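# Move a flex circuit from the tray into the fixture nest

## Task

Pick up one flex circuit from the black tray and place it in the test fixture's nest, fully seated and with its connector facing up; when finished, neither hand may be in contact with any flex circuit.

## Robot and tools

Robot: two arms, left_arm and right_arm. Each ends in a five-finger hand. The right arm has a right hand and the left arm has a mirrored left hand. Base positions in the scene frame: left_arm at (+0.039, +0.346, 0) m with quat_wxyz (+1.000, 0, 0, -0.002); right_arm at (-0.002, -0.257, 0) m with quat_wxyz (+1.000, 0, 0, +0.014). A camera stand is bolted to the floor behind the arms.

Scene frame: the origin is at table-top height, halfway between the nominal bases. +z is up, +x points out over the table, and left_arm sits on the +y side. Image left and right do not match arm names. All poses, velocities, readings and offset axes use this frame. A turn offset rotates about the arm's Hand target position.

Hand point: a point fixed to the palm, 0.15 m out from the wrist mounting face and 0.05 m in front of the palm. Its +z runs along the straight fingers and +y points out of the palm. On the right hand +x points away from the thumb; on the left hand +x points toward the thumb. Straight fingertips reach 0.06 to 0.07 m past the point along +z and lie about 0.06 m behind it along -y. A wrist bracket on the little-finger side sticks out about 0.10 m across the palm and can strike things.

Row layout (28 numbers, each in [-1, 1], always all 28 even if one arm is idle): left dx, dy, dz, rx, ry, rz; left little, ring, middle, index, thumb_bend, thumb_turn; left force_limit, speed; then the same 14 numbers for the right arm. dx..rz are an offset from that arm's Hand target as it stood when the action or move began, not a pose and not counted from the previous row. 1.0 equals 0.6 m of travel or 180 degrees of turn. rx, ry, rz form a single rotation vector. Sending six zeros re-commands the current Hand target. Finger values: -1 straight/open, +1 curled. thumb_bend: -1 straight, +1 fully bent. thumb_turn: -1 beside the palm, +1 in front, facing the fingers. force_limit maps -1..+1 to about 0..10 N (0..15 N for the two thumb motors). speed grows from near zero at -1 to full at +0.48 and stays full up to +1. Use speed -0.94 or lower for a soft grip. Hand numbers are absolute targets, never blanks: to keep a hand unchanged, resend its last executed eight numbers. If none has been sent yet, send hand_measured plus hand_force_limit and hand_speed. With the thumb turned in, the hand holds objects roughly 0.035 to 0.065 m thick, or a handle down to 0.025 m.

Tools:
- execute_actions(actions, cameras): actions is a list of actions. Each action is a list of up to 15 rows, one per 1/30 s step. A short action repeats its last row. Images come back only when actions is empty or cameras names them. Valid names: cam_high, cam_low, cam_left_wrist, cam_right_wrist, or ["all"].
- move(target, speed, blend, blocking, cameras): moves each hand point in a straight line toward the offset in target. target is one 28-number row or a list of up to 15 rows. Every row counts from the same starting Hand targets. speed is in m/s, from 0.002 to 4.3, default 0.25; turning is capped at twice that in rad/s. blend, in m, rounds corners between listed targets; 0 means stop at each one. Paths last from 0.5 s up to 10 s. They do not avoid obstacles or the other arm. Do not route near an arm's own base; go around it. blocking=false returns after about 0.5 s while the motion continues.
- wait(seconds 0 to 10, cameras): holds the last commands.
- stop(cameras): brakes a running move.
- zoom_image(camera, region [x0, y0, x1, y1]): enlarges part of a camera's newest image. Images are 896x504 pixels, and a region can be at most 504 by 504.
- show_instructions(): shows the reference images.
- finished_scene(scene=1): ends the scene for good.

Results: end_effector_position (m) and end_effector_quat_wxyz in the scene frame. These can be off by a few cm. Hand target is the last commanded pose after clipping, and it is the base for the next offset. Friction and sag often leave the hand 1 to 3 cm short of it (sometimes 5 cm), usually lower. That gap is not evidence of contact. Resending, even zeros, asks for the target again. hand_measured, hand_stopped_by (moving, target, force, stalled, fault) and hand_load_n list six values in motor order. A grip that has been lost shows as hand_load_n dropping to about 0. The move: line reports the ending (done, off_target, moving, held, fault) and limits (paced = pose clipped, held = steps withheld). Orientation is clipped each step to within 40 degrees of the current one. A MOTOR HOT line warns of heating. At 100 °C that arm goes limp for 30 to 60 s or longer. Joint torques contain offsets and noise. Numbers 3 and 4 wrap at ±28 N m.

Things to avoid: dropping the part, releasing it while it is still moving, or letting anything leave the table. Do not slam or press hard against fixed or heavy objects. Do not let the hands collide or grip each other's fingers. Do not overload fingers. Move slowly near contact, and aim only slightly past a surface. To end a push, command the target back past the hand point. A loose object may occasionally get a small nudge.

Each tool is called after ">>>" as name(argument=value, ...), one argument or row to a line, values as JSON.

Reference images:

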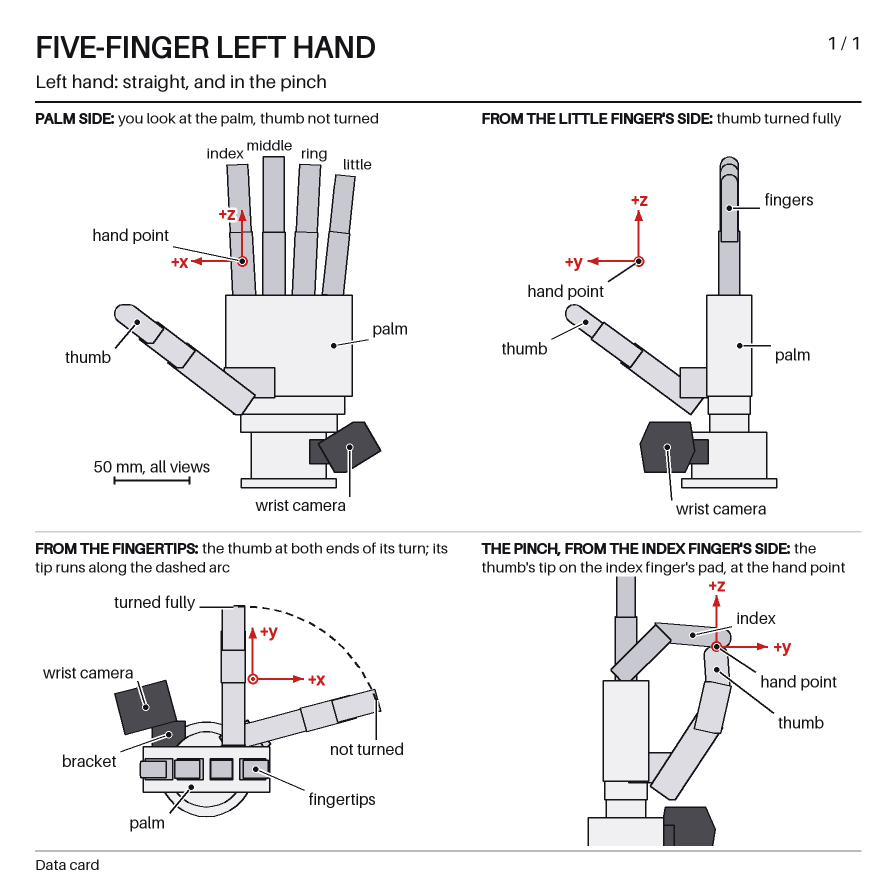

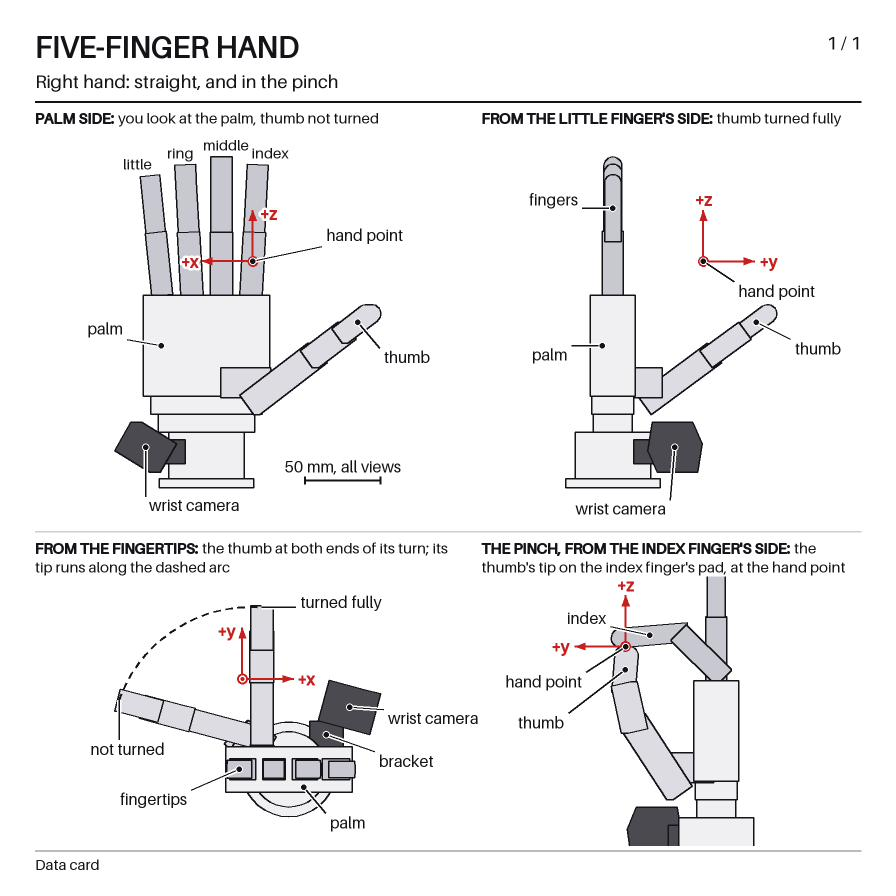

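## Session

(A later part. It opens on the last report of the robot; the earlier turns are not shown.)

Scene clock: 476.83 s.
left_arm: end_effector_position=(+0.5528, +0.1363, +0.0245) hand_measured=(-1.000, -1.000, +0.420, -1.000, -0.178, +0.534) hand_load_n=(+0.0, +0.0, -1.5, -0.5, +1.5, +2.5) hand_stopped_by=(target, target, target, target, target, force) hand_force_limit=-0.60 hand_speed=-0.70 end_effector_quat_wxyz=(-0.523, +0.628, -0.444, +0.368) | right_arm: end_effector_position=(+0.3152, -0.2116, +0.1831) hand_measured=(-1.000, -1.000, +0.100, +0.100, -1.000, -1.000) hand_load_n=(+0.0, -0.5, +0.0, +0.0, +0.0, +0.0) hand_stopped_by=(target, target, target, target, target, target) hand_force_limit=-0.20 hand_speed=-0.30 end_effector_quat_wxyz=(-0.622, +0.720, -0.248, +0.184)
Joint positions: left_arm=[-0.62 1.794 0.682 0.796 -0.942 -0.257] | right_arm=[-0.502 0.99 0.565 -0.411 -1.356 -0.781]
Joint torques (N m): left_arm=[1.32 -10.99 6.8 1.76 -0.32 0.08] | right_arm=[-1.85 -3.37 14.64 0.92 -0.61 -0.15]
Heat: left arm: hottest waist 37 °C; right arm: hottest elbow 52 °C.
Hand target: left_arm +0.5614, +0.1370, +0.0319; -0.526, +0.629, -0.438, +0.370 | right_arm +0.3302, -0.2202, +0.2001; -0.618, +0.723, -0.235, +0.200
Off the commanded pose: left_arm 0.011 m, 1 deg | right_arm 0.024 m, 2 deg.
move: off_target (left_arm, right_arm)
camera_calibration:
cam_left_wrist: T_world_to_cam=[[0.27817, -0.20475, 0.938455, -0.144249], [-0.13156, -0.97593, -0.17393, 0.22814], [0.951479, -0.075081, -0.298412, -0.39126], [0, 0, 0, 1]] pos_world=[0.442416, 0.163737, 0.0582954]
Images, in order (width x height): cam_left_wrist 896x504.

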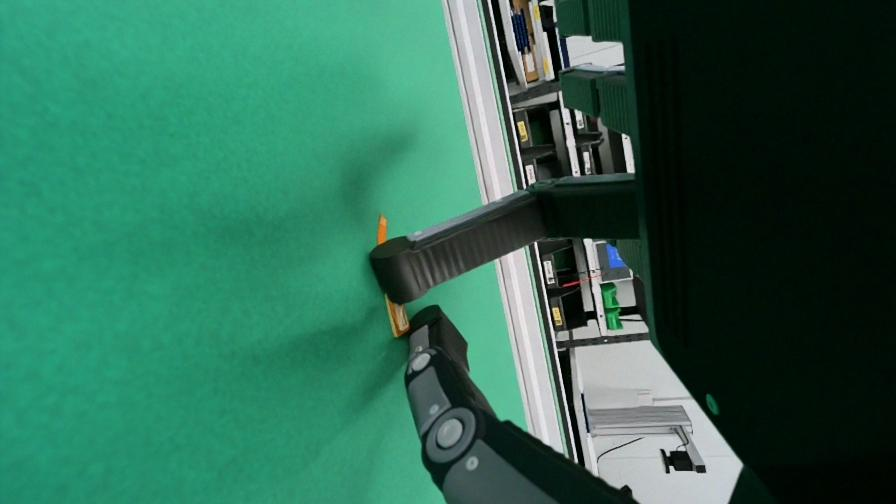

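>>> move(
  target=[
    [0,0,0,0,0,0,-1,-1,0.42,-1,-0.05,0.45,-0.6,-0.3,0,0,0,0,0,0,-1,-1,0.1,0.1,-1,-1,-0.2,-0.3],
    [0,0,0.03,0,0,0,-1,-1,0.42,-1,-0.05,0.45,-0.6,-0.3,0,0,0,0,0,0,-1,-1,0.1,0.1,-1,-1,-0.2,-0.3],
    [-0.0157,-0.0133,0.022,0,0,-0.124,-1,-1,0.42,-1,-0.05,0.45,-0.6,-0.3,0,0,0,0,0,0,-1,-1,0.1,0.1,-1,-1,-0.2,-0.3],
  ],
  speed=0.1,
  cameras=["cam_left_wrist"],
)

>>> zoom_image(
  camera="cam_left_wrist",
  region=[310, 220, 450, 360],
)

Scene clock: 481.73 s.
left_arm: end_effector_position=(+0.5465, +0.1267, +0.0296) hand_measured=(-1.000, -1.000, +0.420, -1.000, -0.050, +0.450) hand_load_n=(+0.0, +0.0, +0.0, +0.0, +0.5, +0.0) hand_stopped_by=(target, target, target, target, target, target) hand_force_limit=-0.60 hand_speed=-0.30 end_effector_quat_wxyz=(-0.436, +0.537, -0.564, +0.452) | right_arm: end_effector_position=(+0.3152, -0.2116, +0.1831) hand_measured=(-1.000, -1.000, +0.100, +0.100, -1.000, -1.000) hand_load_n=(+0.0, +0.0, +0.0, +0.0, +0.0, -0.5) hand_stopped_by=(target, target, target, target, target, target) hand_force_limit=-0.20 hand_speed=-0.30 end_effector_quat_wxyz=(-0.622, +0.720, -0.248, +0.184)
Joint positions: left_arm=[-0.495 1.724 0.583 0.904 -0.447 -0.097] | right_arm=[-0.502 0.99 0.565 -0.411 -1.356 -0.781]
Joint torques (N m): left_arm=[0.97 -10.99 5.08 3.32 -0.09 0.06] | right_arm=[-1.85 -3.37 14.64 0.94 -0.62 -0.14]
Heat: left arm: hottest waist 37 °C; right arm: hottest elbow 52 °C.
Hand target: left_arm +0.5520, +0.1291, +0.0450; -0.444, +0.532, -0.551, +0.464 | right_arm +0.3302, -0.2202, +0.2001; -0.618, +0.723, -0.235, +0.200
Off the commanded pose: left_arm 0.017 m, 2 deg | right_arm 0.024 m, 2 deg.
move: off_target (left_arm, right_arm)
camera_calibration:
cam_left_wrist: T_world_to_cam=[[0.208405, -0.300276, 0.930807, -0.0987544], [-0.492806, -0.854302, -0.165258, 0.400484], [0.844813, -0.424267, -0.326018, -0.281079], [0, 0, 0, 1]] pos_world=[0.455401, 0.193228, 0.0664675]
Images, in order (width x height): cam_left_wrist 896x504.

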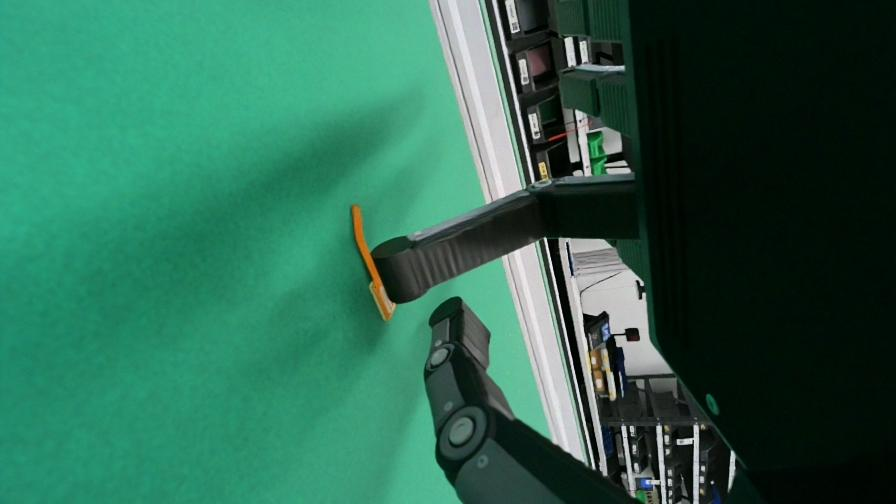

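Scaled by 3.600.

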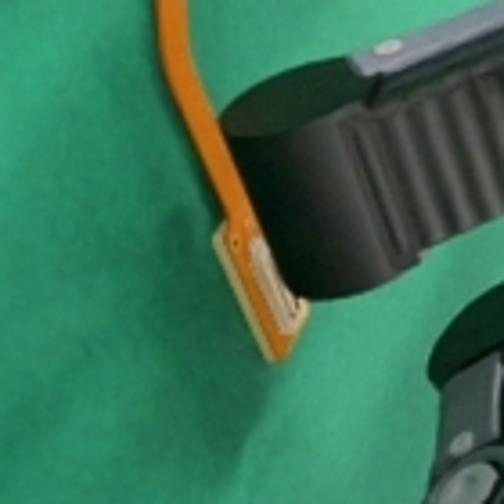

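>>> move(
  target=[0.0105,0.0075,-0.006,0,0,0,-1,-1,0.42,-1,-0.05,0.45,-0.6,-0.3,0,0,0,0,0,0,-1,-1,0.1,0.1,-1,-1,-0.2,-0.3],
  speed=0.06,
  cameras=["cam_left_wrist"],
)

>>> zoom_image(
  camera="cam_left_wrist",
  region=[350, 240, 450, 340],
)

Scene clock: 483.00 s.
left_arm: end_effector_position=(+0.5506, +0.1323, +0.0317) hand_measured=(-1.000, -1.000, +0.420, -1.000, -0.050, +0.450) hand_load_n=(-0.5, +0.0, +0.0, +0.0, +0.5, +0.0) hand_stopped_by=(target, target, target, target, target, target) hand_force_limit=-0.60 hand_speed=-0.30 end_effector_quat_wxyz=(-0.437, +0.536, -0.561, +0.455) | right_arm: end_effector_position=(+0.3152, -0.2116, +0.1831) hand_measured=(-1.000, -1.000, +0.100, +0.100, -1.000, -1.000) hand_load_n=(+0.0, +0.0, +0.0, +0.0, +0.0, -0.5) hand_stopped_by=(target, target, target, target, target, target) hand_force_limit=-0.20 hand_speed=-0.30 end_effector_quat_wxyz=(-0.622, +0.720, -0.248, +0.184)
Joint positions: left_arm=[-0.477 1.724 0.583 0.914 -0.429 -0.093] | right_arm=[-0.502 0.99 0.565 -0.411 -1.356 -0.781]
Joint torques (N m): left_arm=[0.79 -9.88 5.83 3.22 -0.07 0.12] | right_arm=[-1.85 -3.37 14.65 0.92 -0.62 -0.14]
Heat: left arm: hottest waist 37 °C; right arm: hottest elbow 52 °C.
Hand target: left_arm +0.5582, +0.1336, +0.0413; -0.444, +0.532, -0.551, +0.464 | right_arm +0.3302, -0.2202, +0.2001; -0.618, +0.723, -0.235, +0.200
Off the commanded pose: left_arm 0.012 m, 2 deg | right_arm 0.024 m, 2 deg.
move: off_target (left_arm, right_arm)
camera_calibration:
cam_left_wrist: T_world_to_cam=[[0.201915, -0.296401, 0.933476, -0.0968887], [-0.491687, -0.854973, -0.165121, 0.407166], [0.847039, -0.425637, -0.318368, -0.282792], [0, 0, 0, 1]] pos_world=[0.459297, 0.199031, 0.0676428]
Images, in order (width x height): cam_left_wrist 896x504.

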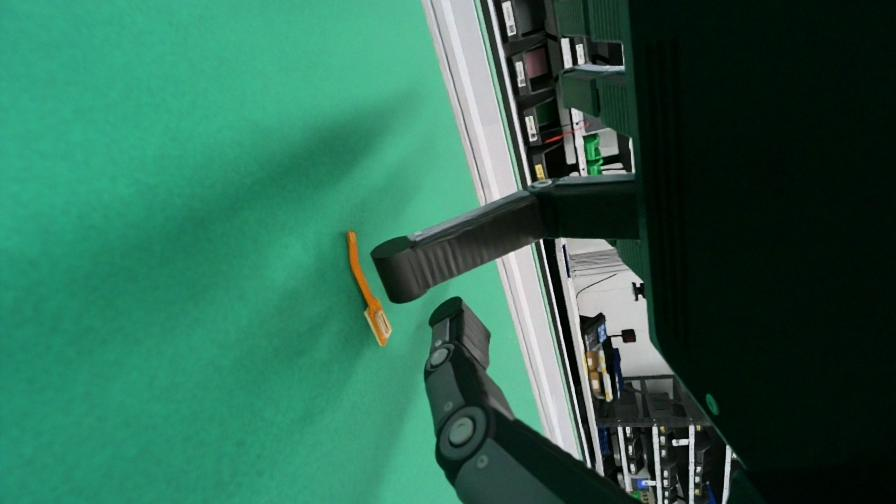

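Scaled by 5.040.

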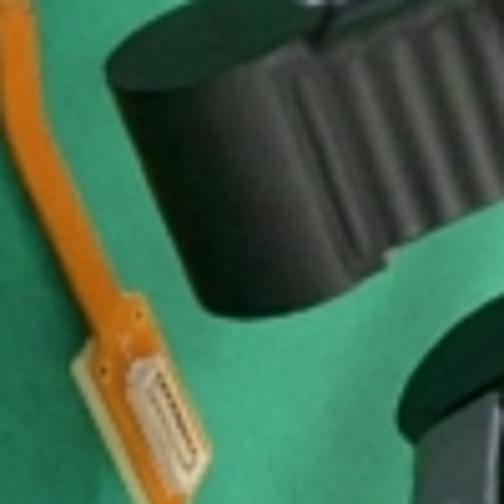

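>>> move(
  target=[0.002,0,-0.019,0,0,0,-1,-1,0.42,-1,-0.05,0.45,-0.6,-0.3,0,0,0,0,0,0,-1,-1,0.1,0.1,-1,-1,-0.2,-0.3],
  speed=0.06,
  cameras=["cam_left_wrist"],
)

>>> zoom_image(
  camera="cam_left_wrist",
  region=[350, 250, 450, 350],
)

Scene clock: 484.30 s.
left_arm: end_effector_position=(+0.5519, +0.1318, +0.0249) hand_measured=(-1.000, -1.000, +0.420, -1.000, -0.050, +0.450) hand_load_n=(+0.0, +0.0, -0.5, +0.0, +0.5, +0.0) hand_stopped_by=(target, target, target, target, target, target) hand_force_limit=-0.60 hand_speed=-0.30 end_effector_quat_wxyz=(-0.438, +0.535, -0.559, +0.458) | right_arm: end_effector_position=(+0.3152, -0.2116, +0.1831) hand_measured=(-1.000, -1.000, +0.100, +0.100, -1.000, -1.000) hand_load_n=(+0.0, +0.0, +0.0, +0.0, +0.0, +0.0) hand_stopped_by=(target, target, target, target, target, target) hand_force_limit=-0.20 hand_speed=-0.30 end_effector_quat_wxyz=(-0.622, +0.720, -0.248, +0.184)
Joint positions: left_arm=[-0.476 1.755 0.583 0.955 -0.428 -0.092] | right_arm=[-0.502 0.99 0.565 -0.411 -1.356 -0.781]
Joint torques (N m): left_arm=[1.32 -9.76 5.81 3.17 -0.05 0.09] | right_arm=[-1.85 -3.37 14.64 0.91 -0.62 -0.14]
Heat: left arm: hottest waist 37 °C; right arm: hottest elbow 52 °C.
Hand target: left_arm +0.5595, +0.1336, +0.0300; -0.444, +0.532, -0.551, +0.464 | right_arm +0.3302, -0.2202, +0.2001; -0.618, +0.723, -0.235, +0.200
Off the commanded pose: left_arm 0.009 m, 1 deg | right_arm 0.024 m, 2 deg.
move: off_target (right_arm)
camera_calibration:
cam_left_wrist: T_world_to_cam=[[0.194238, -0.292605, 0.936298, -0.0873742], [-0.490995, -0.855309, -0.165437, 0.405944], [0.849232, -0.427584, -0.309801, -0.287444], [0, 0, 0, 1]] pos_world=[0.460394, 0.198735, 0.059916]
Images, in order (width x height): cam_left_wrist 896x504.

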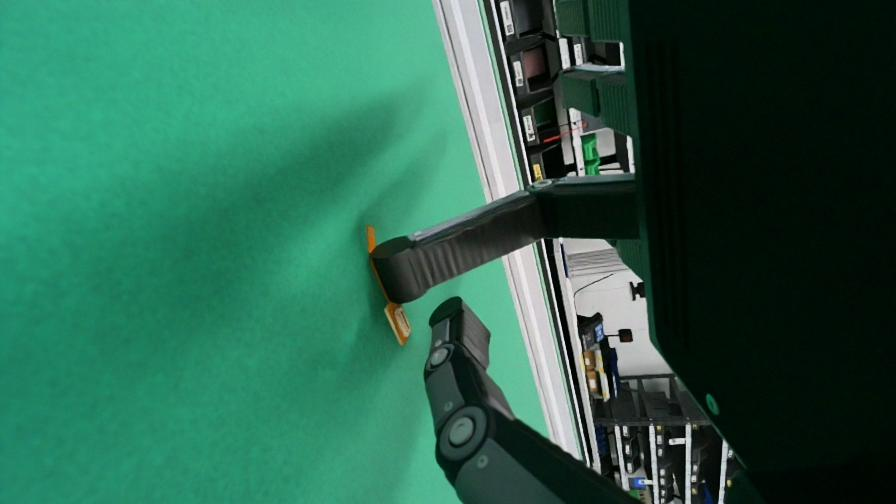

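Scaled by 5.040.

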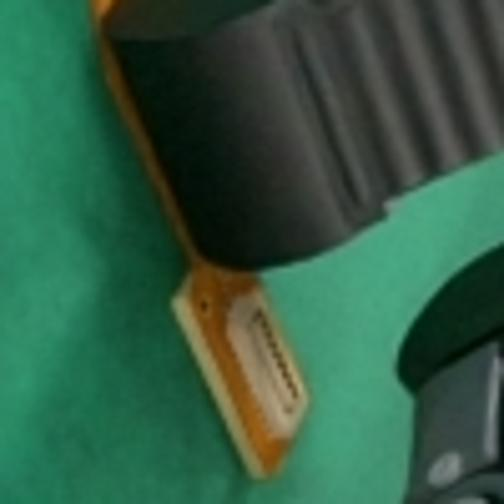

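>>> move(
  target=[-0.008,0,0.006,0,0,0,-1,-1,0.42,-1,-0.05,0.45,-0.6,-0.3,0,0,0,0,0,0,-1,-1,0.1,0.1,-1,-1,-0.2,-0.3],
  speed=0.06,
  cameras=["cam_left_wrist"],
)

>>> zoom_image(
  camera="cam_left_wrist",
  region=[350, 250, 450, 350],
)

Scene clock: 485.77 s.
left_arm: end_effector_position=(+0.5520, +0.1320, +0.0249) hand_measured=(-1.000, -1.000, +0.420, -1.000, -0.050, +0.450) hand_load_n=(+0.0, +0.0, -0.5, +0.0, +0.0, +0.0) hand_stopped_by=(target, target, target, target, target, target) hand_force_limit=-0.60 hand_speed=-0.30 end_effector_quat_wxyz=(-0.438, +0.535, -0.558, +0.458) | right_arm: end_effector_position=(+0.3152, -0.2116, +0.1831) hand_measured=(-1.000, -1.000, +0.100, +0.100, -1.000, -1.000) hand_load_n=(+0.0, +0.0, -0.5, +0.0, +0.0, -0.5) hand_stopped_by=(target, target, target, target, target, target) hand_force_limit=-0.20 hand_speed=-0.30 end_effector_quat_wxyz=(-0.622, +0.720, -0.248, +0.184)
Joint positions: left_arm=[-0.476 1.755 0.583 0.955 -0.429 -0.092] | right_arm=[-0.502 0.99 0.565 -0.411 -1.356 -0.781]
Joint torques (N m): left_arm=[0.62 -10.58 4.82 2.82 -0.2 0.06] | right_arm=[-1.85 -3.37 14.64 0.92 -0.62 -0.14]
Heat: left arm: hottest waist 37 °C; right arm: hottest elbow 52 °C.
Hand target: left_arm +0.5546, +0.1336, +0.0336; -0.444, +0.532, -0.551, +0.464 | right_arm +0.3302, -0.2202, +0.2001; -0.618, +0.723, -0.235, +0.200
Off the commanded pose: left_arm 0.009 m, 1 deg | right_arm 0.024 m, 2 deg.
move: off_target (right_arm)
camera_calibration:
cam_left_wrist: T_world_to_cam=[[0.194433, -0.292638, 0.936247, -0.0874255], [-0.490049, -0.855797, -0.165723, 0.405704], [0.849734, -0.426585, -0.309802, -0.287828], [0, 0, 0, 1]] pos_world=[0.460391, 0.198833, 0.0599166]
Images, in order (width x height): cam_left_wrist 896x504.

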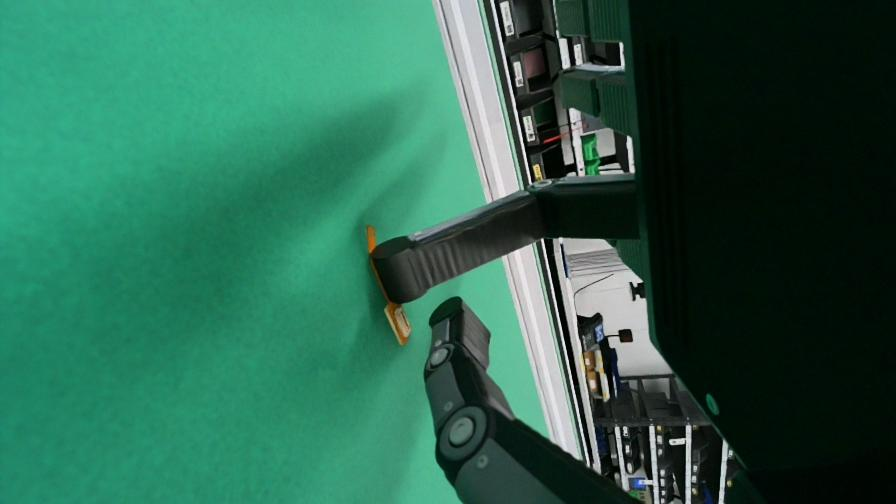

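Scaled by 5.040.

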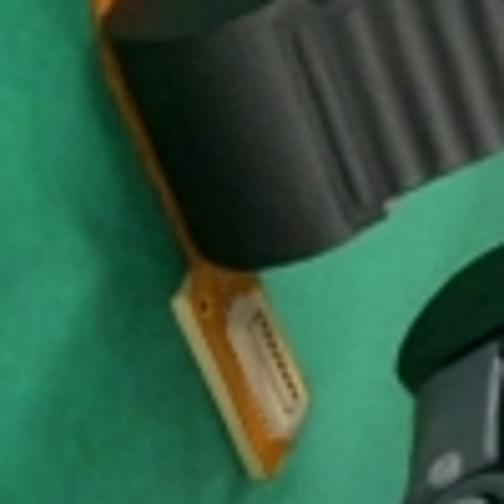

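>>> move(
  target=[-0.008,0,0.004,0,0,0,-1,-1,0.42,-1,-0.05,0.45,-0.6,-0.3,0,0,0,0,0,0,-1,-1,0.1,0.1,-1,-1,-0.2,-0.3],
  speed=0.06,
)

Scene clock: 486.63 s.
left_arm: end_effector_position=(+0.5484, +0.1350, +0.0246) hand_measured=(-1.000, -1.000, +0.420, -1.000, -0.050, +0.450) hand_load_n=(+0.0, +0.0, +0.0, +0.0, +0.0, +0.0) hand_stopped_by=(target, target, target, target, target, target) hand_force_limit=-0.60 hand_speed=-0.30 end_effector_quat_wxyz=(-0.439, +0.537, -0.558, +0.455) | right_arm: end_effector_position=(+0.3152, -0.2116, +0.1831) hand_measured=(-1.000, -1.000, +0.100, +0.100, -1.000, -1.000) hand_load_n=(+0.0, +0.0, +0.0, +0.0, +0.0, +0.0) hand_stopped_by=(target, target, target, target, target, target) hand_force_limit=-0.20 hand_speed=-0.30 end_effector_quat_wxyz=(-0.622, +0.720, -0.248, +0.184)
Joint positions: left_arm=[-0.476 1.748 0.572 0.955 -0.434 -0.092] | right_arm=[-0.502 0.99 0.565 -0.411 -1.356 -0.781]
Joint torques (N m): left_arm=[0.21 -11.11 4.78 2.7 -0.23 0.07] | right_arm=[-1.79 -3.37 14.64 0.91 -0.62 -0.14]
Heat: left arm: hottest waist 37 °C; right arm: hottest elbow 52 °C.
Hand target: left_arm +0.5498, +0.1336, +0.0359; -0.444, +0.532, -0.551, +0.464 | right_arm +0.3302, -0.2202, +0.2001; -0.618, +0.723, -0.235, +0.200
Off the commanded pose: left_arm 0.012 m, 2 deg | right_arm 0.024 m, 2 deg.
move: off_target (left_arm, right_arm)

>>> execute_actions(
  actions=[],
  cameras=["cam_left_wrist"],
)

>>> zoom_image(
  camera="cam_left_wrist",
  region=[350, 250, 450, 350],
)

Scene clock: 486.83 s.
left_arm: end_effector_position=(+0.5484, +0.1350, +0.0246) hand_measured=(-1.000, -1.000, +0.420, -1.000, -0.050, +0.450) hand_load_n=(+0.0, +0.0, +0.0, +0.0, +0.0, +0.0) hand_stopped_by=(target, target, target, target, target, target) hand_force_limit=-0.60 hand_speed=-0.30 end_effector_quat_wxyz=(-0.439, +0.537, -0.558, +0.455) | right_arm: end_effector_position=(+0.3152, -0.2116, +0.1831) hand_measured=(-1.000, -1.000, +0.100, +0.100, -1.000, -1.000) hand_load_n=(+0.0, +0.0, +0.0, +0.0, +0.0, -0.5) hand_stopped_by=(target, target, target, target, target, target) hand_force_limit=-0.20 hand_speed=-0.30 end_effector_quat_wxyz=(-0.622, +0.720, -0.248, +0.184)
Joint positions: left_arm=[-0.476 1.748 0.572 0.955 -0.434 -0.092] | right_arm=[-0.502 0.99 0.565 -0.411 -1.356 -0.781]
Joint velocities: within noise
Joint torques (N m): left_arm=[0.26 -10.99 4.75 2.77 -0.23 0.06] | right_arm=[-1.85 -3.37 14.64 0.92 -0.62 -0.14]
Heat: left arm: hottest waist 37 °C; right arm: hottest elbow 52 °C.
Hand target: left_arm +0.5498, +0.1336, +0.0359; -0.444, +0.532, -0.551, +0.464 | right_arm +0.3302, -0.2202, +0.2001; -0.618, +0.723, -0.235, +0.200
Off the commanded pose: left_arm 0.012 m, 2 deg | right_arm 0.024 m, 2 deg.
camera_calibration:
cam_left_wrist: T_world_to_cam=[[0.198331, -0.294075, 0.934978, -0.0874849], [-0.486018, -0.857896, -0.166735, 0.404492], [0.851147, -0.421347, -0.313074, -0.284951], [0, 0, 0, 1]] pos_world=[0.456477, 0.201222, 0.0600289]
Images, in order (width x height): cam_left_wrist 896x504.

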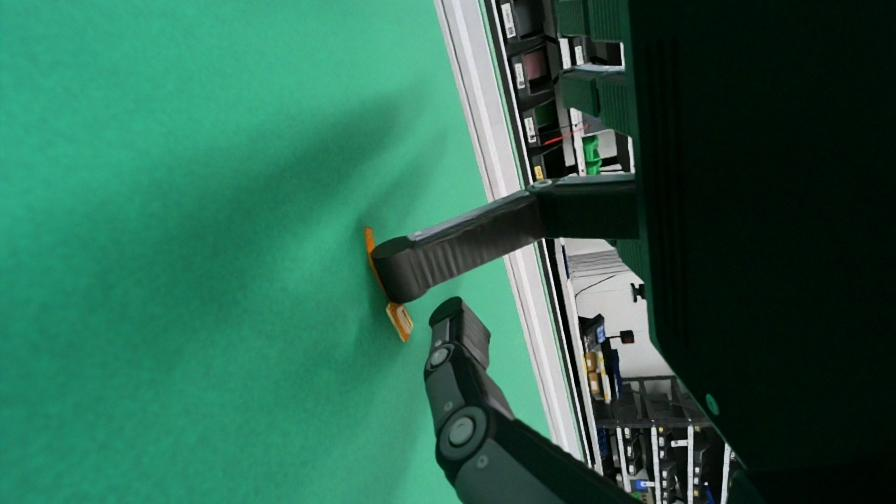

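Scaled by 5.040.

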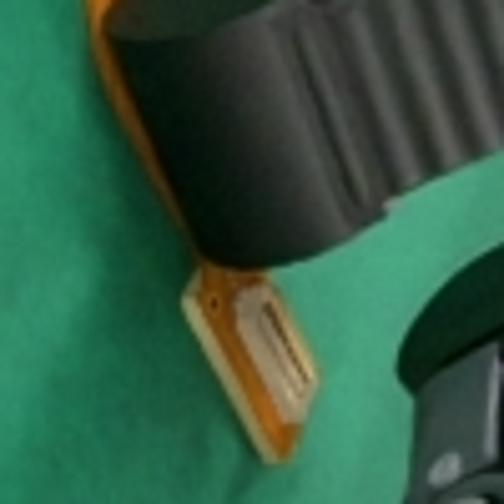

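>>> move(
  target=[0,0,0,0,0,0,-1,-1,0.42,-1,-0.165,0.58,-0.6,-0.7,0,0,0,0,0,0,-1,-1,0.1,0.1,-1,-1,-0.2,-0.3],
  speed=0.06,
  cameras=["cam_left_wrist"],
)

>>> zoom_image(
  camera="cam_left_wrist",
  region=[350, 250, 450, 350],
)

Scene clock: 488.07 s.
left_arm: end_effector_position=(+0.5485, +0.1350, +0.0255) hand_measured=(-1.000, -1.000, +0.420, -1.000, -0.166, +0.580) hand_load_n=(+0.0, -0.5, +0.0, +0.0, +0.0, +0.0) hand_stopped_by=(target, target, target, target, target, target) hand_force_limit=-0.60 hand_speed=-0.70 end_effector_quat_wxyz=(-0.440, +0.537, -0.558, +0.456) | right_arm: end_effector_position=(+0.3152, -0.2116, +0.1831) hand_measured=(-1.000, -1.000, +0.100, +0.100, -1.000, -1.000) hand_load_n=(+0.0, +0.0, +0.0, +0.0, +0.0, -0.5) hand_stopped_by=(target, target, target, target, target, target) hand_force_limit=-0.20 hand_speed=-0.30 end_effector_quat_wxyz=(-0.622, +0.720, -0.248, +0.184)
Joint positions: left_arm=[-0.476 1.746 0.572 0.955 -0.434 -0.092] | right_arm=[-0.502 0.99 0.565 -0.411 -1.356 -0.781]
Joint torques (N m): left_arm=[0.21 -11.11 4.71 2.76 -0.21 0.06] | right_arm=[-1.85 -3.37 14.65 0.92 -0.61 -0.14]
Heat: left arm: hottest waist 37 °C; right arm: hottest elbow 52 °C.
Hand target: left_arm +0.5498, +0.1335, +0.0360; -0.444, +0.532, -0.551, +0.465 | right_arm +0.3302, -0.2202, +0.2001; -0.618, +0.723, -0.235, +0.200
Off the commanded pose: left_arm 0.011 m, 1 deg | right_arm 0.024 m, 2 deg.
move: off_target (left_arm, right_arm)
camera_calibration:
cam_left_wrist: T_world_to_cam=[[0.197117, -0.293348, 0.935463, -0.0876823], [-0.485462, -0.858194, -0.166823, 0.404451], [0.851746, -0.421248, -0.311574, -0.285233], [0, 0, 0, 1]] pos_world=[0.456575, 0.201222, 0.0606242]
Images, in order (width x height): cam_left_wrist 896x504.

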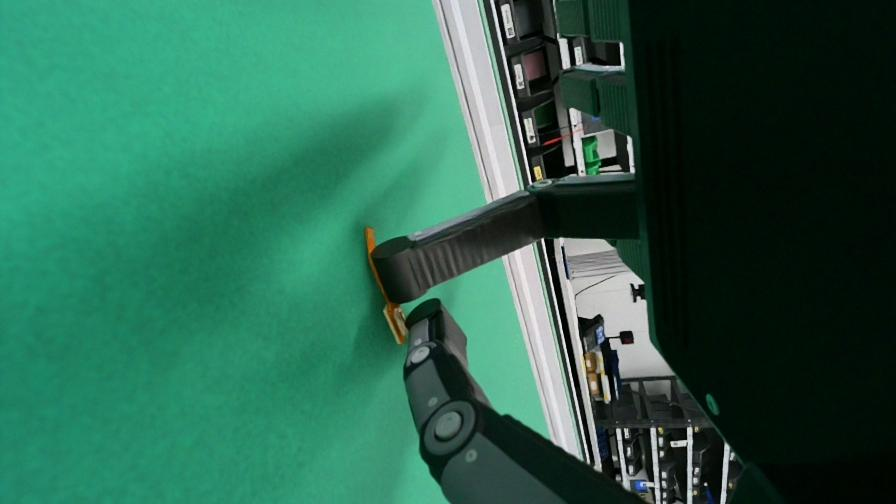

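Scaled by 5.040.

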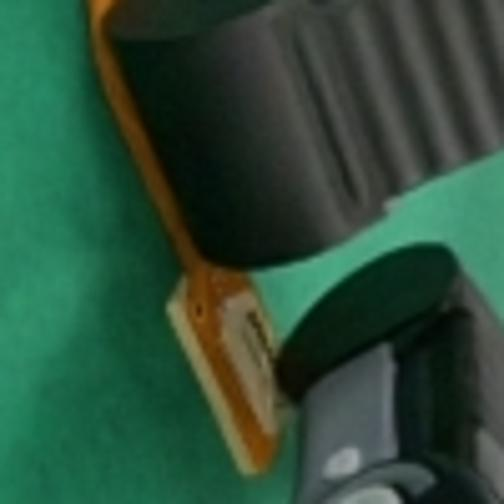

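>>> wait(
  seconds=0,
  cameras=["cam_left_wrist"],
)

Scene clock: 488.70 s.
left_arm: end_effector_position=(+0.5485, +0.1350, +0.0255) hand_measured=(-1.000, -1.000, +0.420, -1.000, -0.166, +0.580) hand_load_n=(+0.0, -0.5, +0.0, +0.0, +0.0, +0.0) hand_stopped_by=(target, target, target, target, target, target) hand_force_limit=-0.60 hand_speed=-0.70 end_effector_quat_wxyz=(-0.440, +0.537, -0.558, +0.456) | right_arm: end_effector_position=(+0.3152, -0.2116, +0.1831) hand_measured=(-1.000, -1.000, +0.100, +0.100, -1.000, -1.000) hand_load_n=(+0.0, +0.0, +0.0, +0.0, +0.0, -0.5) hand_stopped_by=(target, target, target, target, target, target) hand_force_limit=-0.20 hand_speed=-0.30 end_effector_quat_wxyz=(-0.622, +0.720, -0.248, +0.184)
Joint positions: left_arm=[-0.476 1.746 0.572 0.955 -0.434 -0.092] | right_arm=[-0.502 0.99 0.565 -0.411 -1.356 -0.781]
Joint torques (N m): left_arm=[0.03 -11.16 4.77 2.71 -0.2 0.06] | right_arm=[-1.85 -3.43 14.65 0.92 -0.62 -0.15]
Heat: left arm: hottest waist 37 °C; right arm: hottest elbow 52 °C.
Hand target: left_arm +0.5498, +0.1335, +0.0360; -0.444, +0.532, -0.551, +0.465 | right_arm +0.3302, -0.2202, +0.2001; -0.618, +0.723, -0.235, +0.200
Off the commanded pose: left_arm 0.011 m, 1 deg | right_arm 0.024 m, 2 deg.
camera_calibration:
cam_left_wrist: T_world_to_cam=[[0.197117, -0.293348, 0.935463, -0.0876823], [-0.485462, -0.858194, -0.166823, 0.404451], [0.851746, -0.421248, -0.311574, -0.285233], [0, 0, 0, 1]] pos_world=[0.456575, 0.201222, 0.0606242]
Images, in order (width x height): cam_left_wrist 896x504.

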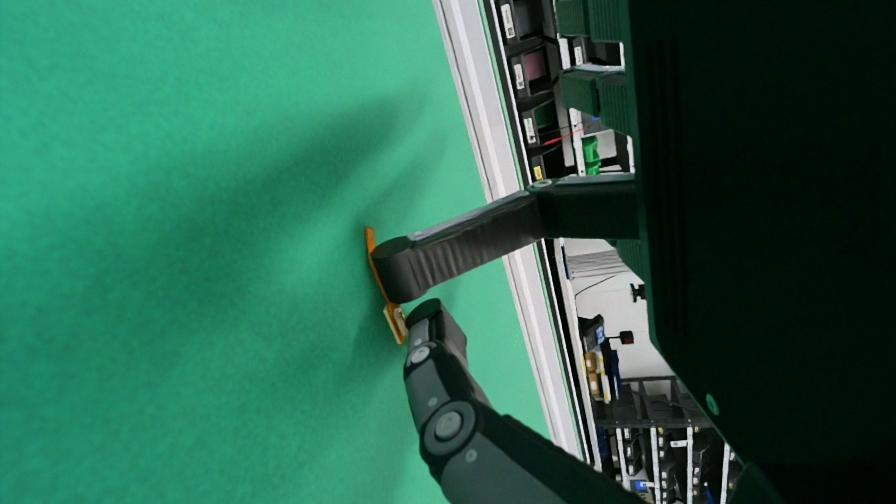

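>>> zoom_image(
  camera="cam_left_wrist",
  region=[350, 220, 470, 350],
)

Scaled by 3.877.

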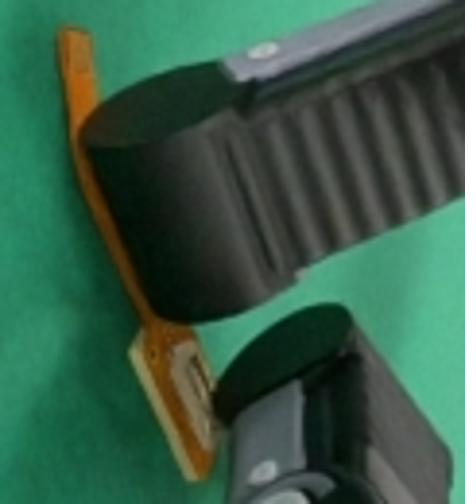

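>>> execute_actions(
  actions=[
    [[0,0,0,0,0,0,-1,-1,0.42,-1,-0.178,0.62,-0.6,-0.75,0,0,0,0,0,0,-1,-1,0.1,0.1,-1,-1,-0.2,-0.3]],
  ],
  cameras=["cam_left_wrist"],
)

>>> zoom_image(
  camera="cam_left_wrist",
  region=[350, 220, 470, 350],
)

Scene clock: 490.60 s.
left_arm: end_effector_position=(+0.5486, +0.1350, +0.0259) hand_measured=(-1.000, -1.000, +0.420, -1.000, -0.178, +0.620) hand_load_n=(+0.0, +0.0, +0.0, +0.0, -0.5, +0.0) hand_stopped_by=(target, target, target, target, target, target) hand_force_limit=-0.60 hand_speed=-0.75 end_effector_quat_wxyz=(-0.440, +0.536, -0.557, +0.456) | right_arm: end_effector_position=(+0.3152, -0.2116, +0.1831) hand_measured=(-1.000, -1.000, +0.100, +0.100, -1.000, -1.000) hand_load_n=(+0.0, +0.0, +0.0, -0.5, +0.0, +0.0) hand_stopped_by=(target, target, target, target, target, target) hand_force_limit=-0.20 hand_speed=-0.30 end_effector_quat_wxyz=(-0.622, +0.720, -0.248, +0.184)
Joint positions: left_arm=[-0.476 1.746 0.572 0.955 -0.434 -0.092] | right_arm=[-0.502 0.99 0.565 -0.411 -1.356 -0.781]
Joint torques (N m): left_arm=[0.09 -10.99 4.78 2.74 -0.19 0.05] | right_arm=[-1.79 -3.37 14.64 0.92 -0.62 -0.14]
Heat: left arm: hottest waist 37 °C; right arm: hottest elbow 52 °C.
Hand target: left_arm +0.5498, +0.1335, +0.0361; -0.444, +0.532, -0.551, +0.465 | right_arm +0.3302, -0.2202, +0.2001; -0.618, +0.723, -0.235, +0.200
Off the commanded pose: left_arm 0.010 m, 1 deg | right_arm 0.024 m, 2 deg.
camera_calibration:
cam_left_wrist: T_world_to_cam=[[0.196511, -0.293025, 0.935692, -0.0878762], [-0.485349, -0.858254, -0.166843, 0.404527], [0.851951, -0.421351, -0.310876, -0.285309], [0, 0, 0, 1]] pos_world=[0.456675, 0.201222, 0.061022]
Images, in order (width x height): cam_left_wrist 896x504.

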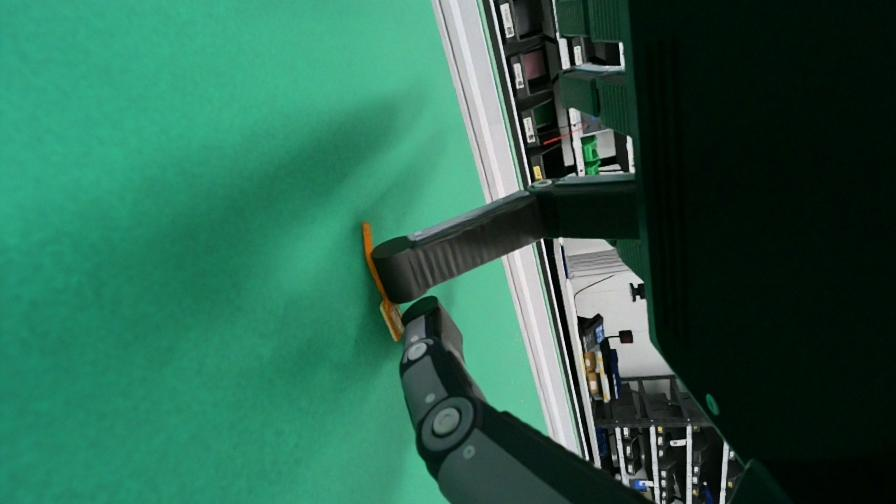

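Scaled by 3.877.

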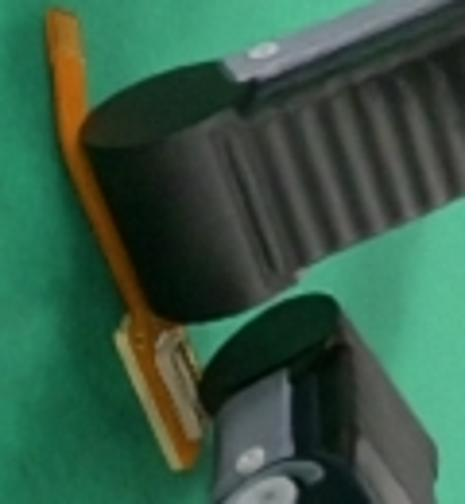

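>>> execute_actions(
  actions=[
    [[0,0,-0.0083,0,0,0,-1,-1,0.42,-1,-0.178,0.62,-0.6,-0.75,0,0,0,0,0,0,-1,-1,0.1,0.1,-1,-1,-0.2,-0.3]],
  ],
  cameras=["cam_left_wrist"],
)

>>> zoom_image(
  camera="cam_left_wrist",
  region=[350, 220, 470, 350],
)

Scene clock: 491.70 s.
left_arm: end_effector_position=(+0.5491, +0.1347, +0.0270) hand_measured=(-1.000, -1.000, +0.420, -1.000, -0.178, +0.620) hand_load_n=(+0.0, +0.0, +0.0, +0.0, +0.0, +0.0) hand_stopped_by=(target, target, target, target, target, target) hand_force_limit=-0.60 hand_speed=-0.75 end_effector_quat_wxyz=(-0.440, +0.536, -0.556, +0.458) | right_arm: end_effector_position=(+0.3152, -0.2116, +0.1831) hand_measured=(-1.000, -1.000, +0.100, +0.100, -1.000, -1.000) hand_load_n=(+0.0, +0.0, +0.0, -0.5, +0.0, -0.5) hand_stopped_by=(target, target, target, target, target, target) hand_force_limit=-0.20 hand_speed=-0.30 end_effector_quat_wxyz=(-0.622, +0.720, -0.248, +0.184)
Joint positions: left_arm=[-0.476 1.746 0.572 0.96 -0.434 -0.092] | right_arm=[-0.502 0.99 0.565 -0.411 -1.356 -0.781]
Joint torques (N m): left_arm=[0.21 -9.47 4.71 3.19 -0.2 0.06] | right_arm=[-1.85 -3.43 14.64 0.92 -0.62 -0.14]
Heat: left arm: hottest waist 37 °C; right arm: hottest elbow 52 °C.
Hand target: left_arm +0.5498, +0.1335, +0.0311; -0.444, +0.532, -0.551, +0.465 | right_arm +0.3302, -0.2202, +0.2001; -0.618, +0.723, -0.235, +0.200
Off the commanded pose: left_arm 0.004 m, 1 deg | right_arm 0.024 m, 2 deg.
camera_calibration:
cam_left_wrist: T_world_to_cam=[[0.192684, -0.291054, 0.937102, -0.0872759], [-0.484653, -0.858612, -0.167023, 0.404364], [0.85322, -0.421986, -0.306501, -0.286186], [0, 0, 0, 1]] pos_world=[0.456972, 0.201023, 0.0616084]
Images, in order (width x height): cam_left_wrist 896x504.

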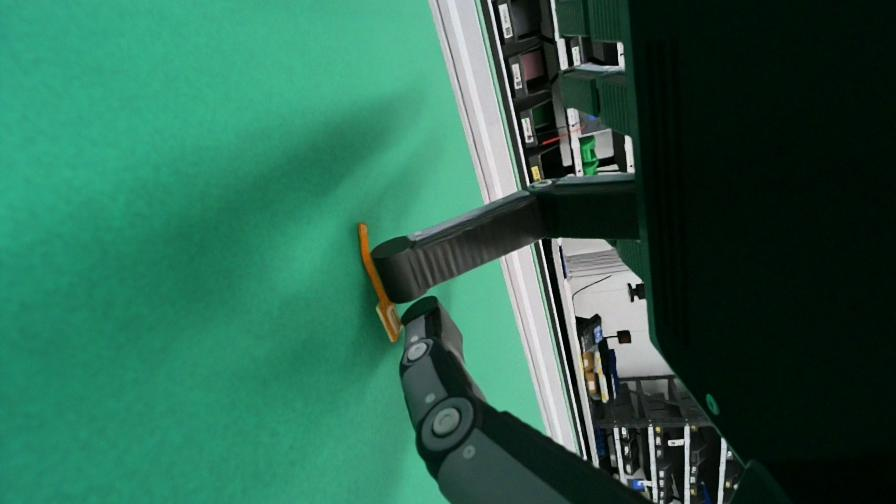

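Scaled by 3.877.

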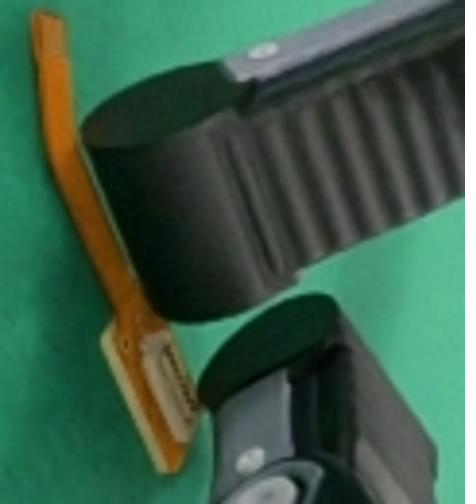

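>>> execute_actions(
  actions=[
    [[0,0,-0.004,0,0,0,-1,-1,0.42,-1,-0.178,0.62,-0.6,-0.75,0,0,0,0,0,0,-1,-1,0.1,0.1,-1,-1,-0.2,-0.3]],
  ],
)

Scene clock: 492.50 s.
left_arm: end_effector_position=(+0.5494, +0.1345, +0.0263) hand_measured=(-1.000, -1.000, +0.420, -1.000, -0.178, +0.620) hand_load_n=(+0.0, +0.0, +0.0, -0.5, +0.0, +0.0) hand_stopped_by=(target, target, target, target, target, target) hand_force_limit=-0.60 hand_speed=-0.75 end_effector_quat_wxyz=(-0.441, +0.536, -0.555, +0.459) | right_arm: end_effector_position=(+0.3152, -0.2116, +0.1831) hand_measured=(-1.000, -1.000, +0.100, +0.100, -1.000, -1.000) hand_load_n=(+0.0, +0.0, +0.0, +0.0, +0.0, -0.5) hand_stopped_by=(target, target, target, target, target, target) hand_force_limit=-0.20 hand_speed=-0.30 end_effector_quat_wxyz=(-0.622, +0.720, -0.248, +0.184)
Joint positions: left_arm=[-0.476 1.751 0.572 0.968 -0.434 -0.092] | right_arm=[-0.502 0.99 0.565 -0.411 -1.356 -0.781]
Joint torques (N m): left_arm=[0.15 -9.52 4.67 3.22 -0.2 0.06] | right_arm=[-1.85 -3.37 14.64 0.92 -0.62 -0.14]
Heat: left arm: hottest waist 37 °C; right arm: hottest elbow 52 °C.
Hand target: left_arm +0.5498, +0.1335, +0.0286; -0.444, +0.532, -0.551, +0.465 | right_arm +0.3302, -0.2202, +0.2001; -0.618, +0.723, -0.235, +0.200
Off the commanded pose: left_arm 0.003 m, 1 deg | right_arm 0.024 m, 2 deg.

>>> execute_actions(
  actions=[
    [[0,0,-0.0025,0,0,0,-1,-1,0.42,-1,-0.178,0.62,-0.6,-0.75,0,0,0,0,0,0,-1,-1,0.1,0.1,-1,-1,-0.2,-0.3]],
  ],
  cameras=["cam_left_wrist"],
)

>>> zoom_image(
  camera="cam_left_wrist",
  region=[350, 220, 470, 350],
)

Scene clock: 493.33 s.
left_arm: end_effector_position=(+0.5497, +0.1344, +0.0259) hand_measured=(-1.000, -1.000, +0.420, -1.000, -0.178, +0.620) hand_load_n=(+0.0, +0.0, +0.0, +0.0, +0.0, +0.0) hand_stopped_by=(target, target, target, target, target, target) hand_force_limit=-0.60 hand_speed=-0.75 end_effector_quat_wxyz=(-0.441, +0.535, -0.554, +0.460) | right_arm: end_effector_position=(+0.3152, -0.2116, +0.1831) hand_measured=(-1.000, -1.000, +0.100, +0.100, -1.000, -1.000) hand_load_n=(+0.0, +0.0, +0.0, +0.0, +0.0, +0.0) hand_stopped_by=(target, target, target, target, target, target) hand_force_limit=-0.20 hand_speed=-0.30 end_effector_quat_wxyz=(-0.622, +0.720, -0.248, +0.184)
Joint positions: left_arm=[-0.476 1.755 0.572 0.975 -0.434 -0.092] | right_arm=[-0.502 0.99 0.565 -0.411 -1.356 -0.781]
Joint torques (N m): left_arm=[0.26 -9.41 4.63 3.19 -0.2 0.05] | right_arm=[-1.85 -3.43 14.64 0.92 -0.62 -0.14]
Heat: left arm: hottest waist 37 °C; right arm: hottest elbow 52 °C.
Hand target: left_arm +0.5498, +0.1335, +0.0271; -0.444, +0.532, -0.551, +0.465 | right_arm +0.3302, -0.2202, +0.2001; -0.618, +0.723, -0.235, +0.200
Off the commanded pose: left_arm 0.001 m, 1 deg | right_arm 0.024 m, 2 deg.
camera_calibration:
cam_left_wrist: T_world_to_cam=[[0.187623, -0.288452, 0.938932, -0.0841366], [-0.483734, -0.859085, -0.167259, 0.403836], [0.854868, -0.422811, -0.300718, -0.288155], [0, 0, 0, 1]] pos_world=[0.457469, 0.200825, 0.0598904]
Images, in order (width x height): cam_left_wrist 896x504.

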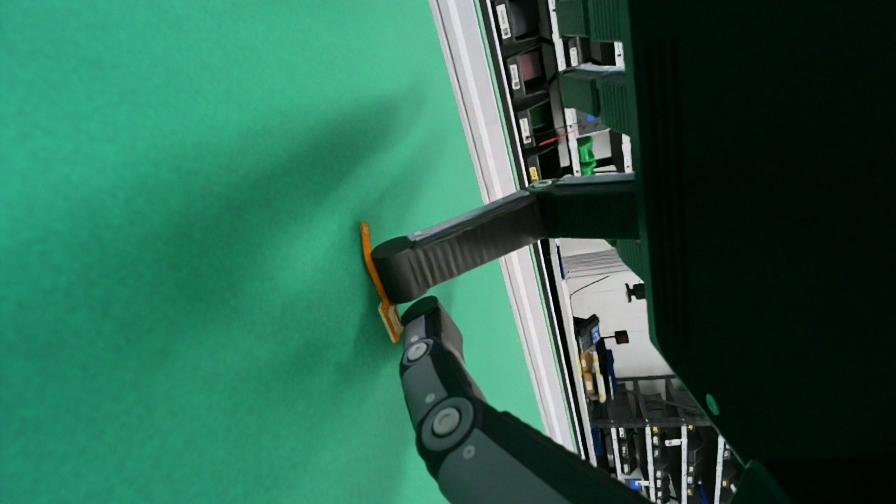

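Scaled by 3.877.

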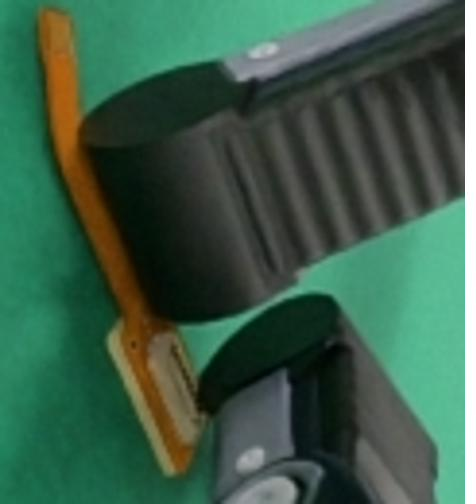

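>>> execute_actions(
  actions=[
    [[-0.005,0.0008,0,0,0,0,-1,-1,0.42,-1,-0.178,0.6,-0.6,-0.75,0,0,0,0,0,0,-1,-1,0.1,0.1,-1,-1,-0.2,-0.3]],
  ],
)

Scene clock: 494.57 s.
left_arm: end_effector_position=(+0.5481, +0.1357, +0.0255) hand_measured=(-1.000, -1.000, +0.420, -1.000, -0.178, +0.600) hand_load_n=(+0.0, -0.5, +0.5, +0.0, -1.0, +0.0) hand_stopped_by=(target, target, target, target, target, target) hand_force_limit=-0.60 hand_speed=-0.75 end_effector_quat_wxyz=(-0.442, +0.536, -0.553, +0.460) | right_arm: end_effector_position=(+0.3152, -0.2116, +0.1831) hand_measured=(-1.000, -1.000, +0.100, +0.100, -1.000, -1.000) hand_load_n=(+0.0, +0.0, +0.0, +0.0, +0.0, +0.0) hand_stopped_by=(target, target, target, target, target, target) hand_force_limit=-0.20 hand_speed=-0.30 end_effector_quat_wxyz=(-0.622, +0.720, -0.248, +0.184)
Joint positions: left_arm=[-0.476 1.755 0.566 0.983 -0.436 -0.092] | right_arm=[-0.502 0.99 0.565 -0.411 -1.356 -0.781]
Joint torques (N m): left_arm=[-0.09 -9.52 4.44 2.97 -0.22 0.05] | right_arm=[-1.85 -3.37 14.64 0.92 -0.62 -0.14]
Heat: left arm: hottest waist 37 °C; right arm: hottest elbow 52 °C.
Hand target: left_arm +0.5469, +0.1340, +0.0272; -0.444, +0.532, -0.551, +0.465 | right_arm +0.3302, -0.2202, +0.2001; -0.618, +0.723, -0.235, +0.200
Off the commanded pose: left_arm 0.003 m, 1 deg | right_arm 0.024 m, 2 deg.

>>> wait(
  seconds=0,
  cameras=["cam_left_wrist"],
)

>>> zoom_image(
  camera="cam_left_wrist",
  region=[350, 220, 470, 350],
)

Scene clock: 494.73 s.
left_arm: end_effector_position=(+0.5481, +0.1357, +0.0255) hand_measured=(-1.000, -1.000, +0.420, -1.000, -0.178, +0.600) hand_load_n=(+0.0, +0.0, +0.0, +0.0, -1.5, +0.5) hand_stopped_by=(target, target, target, target, target, target) hand_force_limit=-0.60 hand_speed=-0.75 end_effector_quat_wxyz=(-0.442, +0.536, -0.553, +0.460) | right_arm: end_effector_position=(+0.3152, -0.2116, +0.1831) hand_measured=(-1.000, -1.000, +0.100, +0.100, -1.000, -1.000) hand_load_n=(+0.0, +0.0, +0.0, +0.0, +0.0, -0.5) hand_stopped_by=(target, target, target, target, target, target) hand_force_limit=-0.20 hand_speed=-0.30 end_effector_quat_wxyz=(-0.622, +0.720, -0.248, +0.184)
Joint positions: left_arm=[-0.476 1.755 0.566 0.983 -0.436 -0.092] | right_arm=[-0.502 0.99 0.565 -0.411 -1.356 -0.781]
Joint torques (N m): left_arm=[-0.03 -9.52 4.48 3.02 -0.23 0.05] | right_arm=[-1.85 -3.37 14.64 0.94 -0.61 -0.14]
Heat: left arm: hottest waist 37 °C; right arm: hottest elbow 52 °C.
Hand target: left_arm +0.5469, +0.1340, +0.0272; -0.444, +0.532, -0.551, +0.465 | right_arm +0.3302, -0.2202, +0.2001; -0.618, +0.723, -0.235, +0.200
Off the commanded pose: left_arm 0.003 m, 1 deg | right_arm 0.024 m, 2 deg.
camera_calibration:
cam_left_wrist: T_world_to_cam=[[0.186372, -0.287519, 0.939467, -0.0825442], [-0.481844, -0.860073, -0.167632, 0.403116], [0.856208, -0.421435, -0.298833, -0.287243], [0, 0, 0, 1]] pos_world=[0.455562, 0.201922, 0.0592851]
Images, in order (width x height): cam_left_wrist 896x504.

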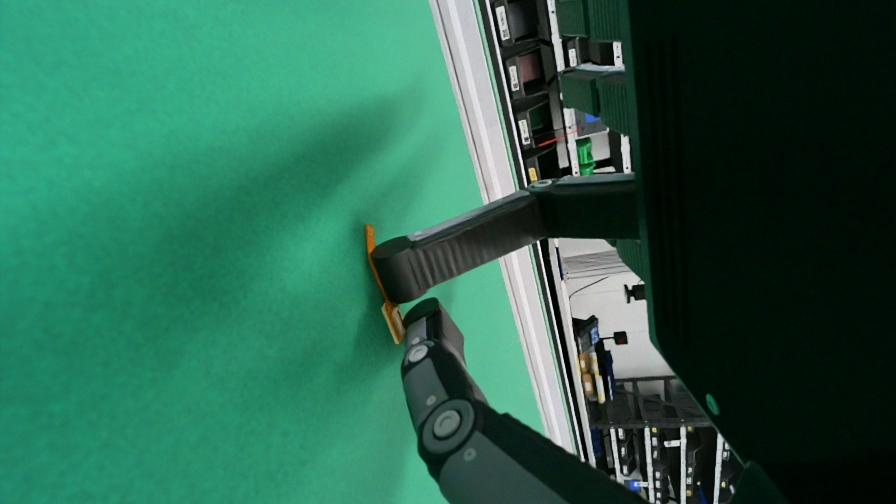

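Scaled by 3.877.

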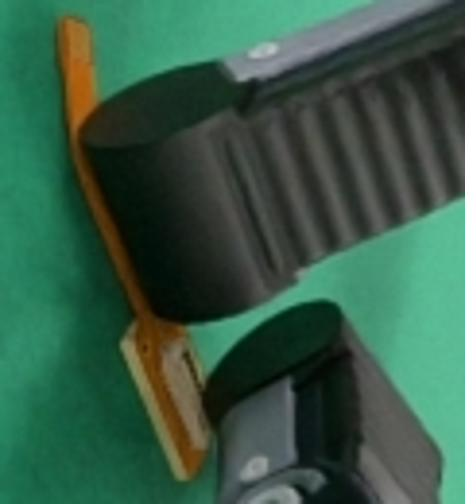

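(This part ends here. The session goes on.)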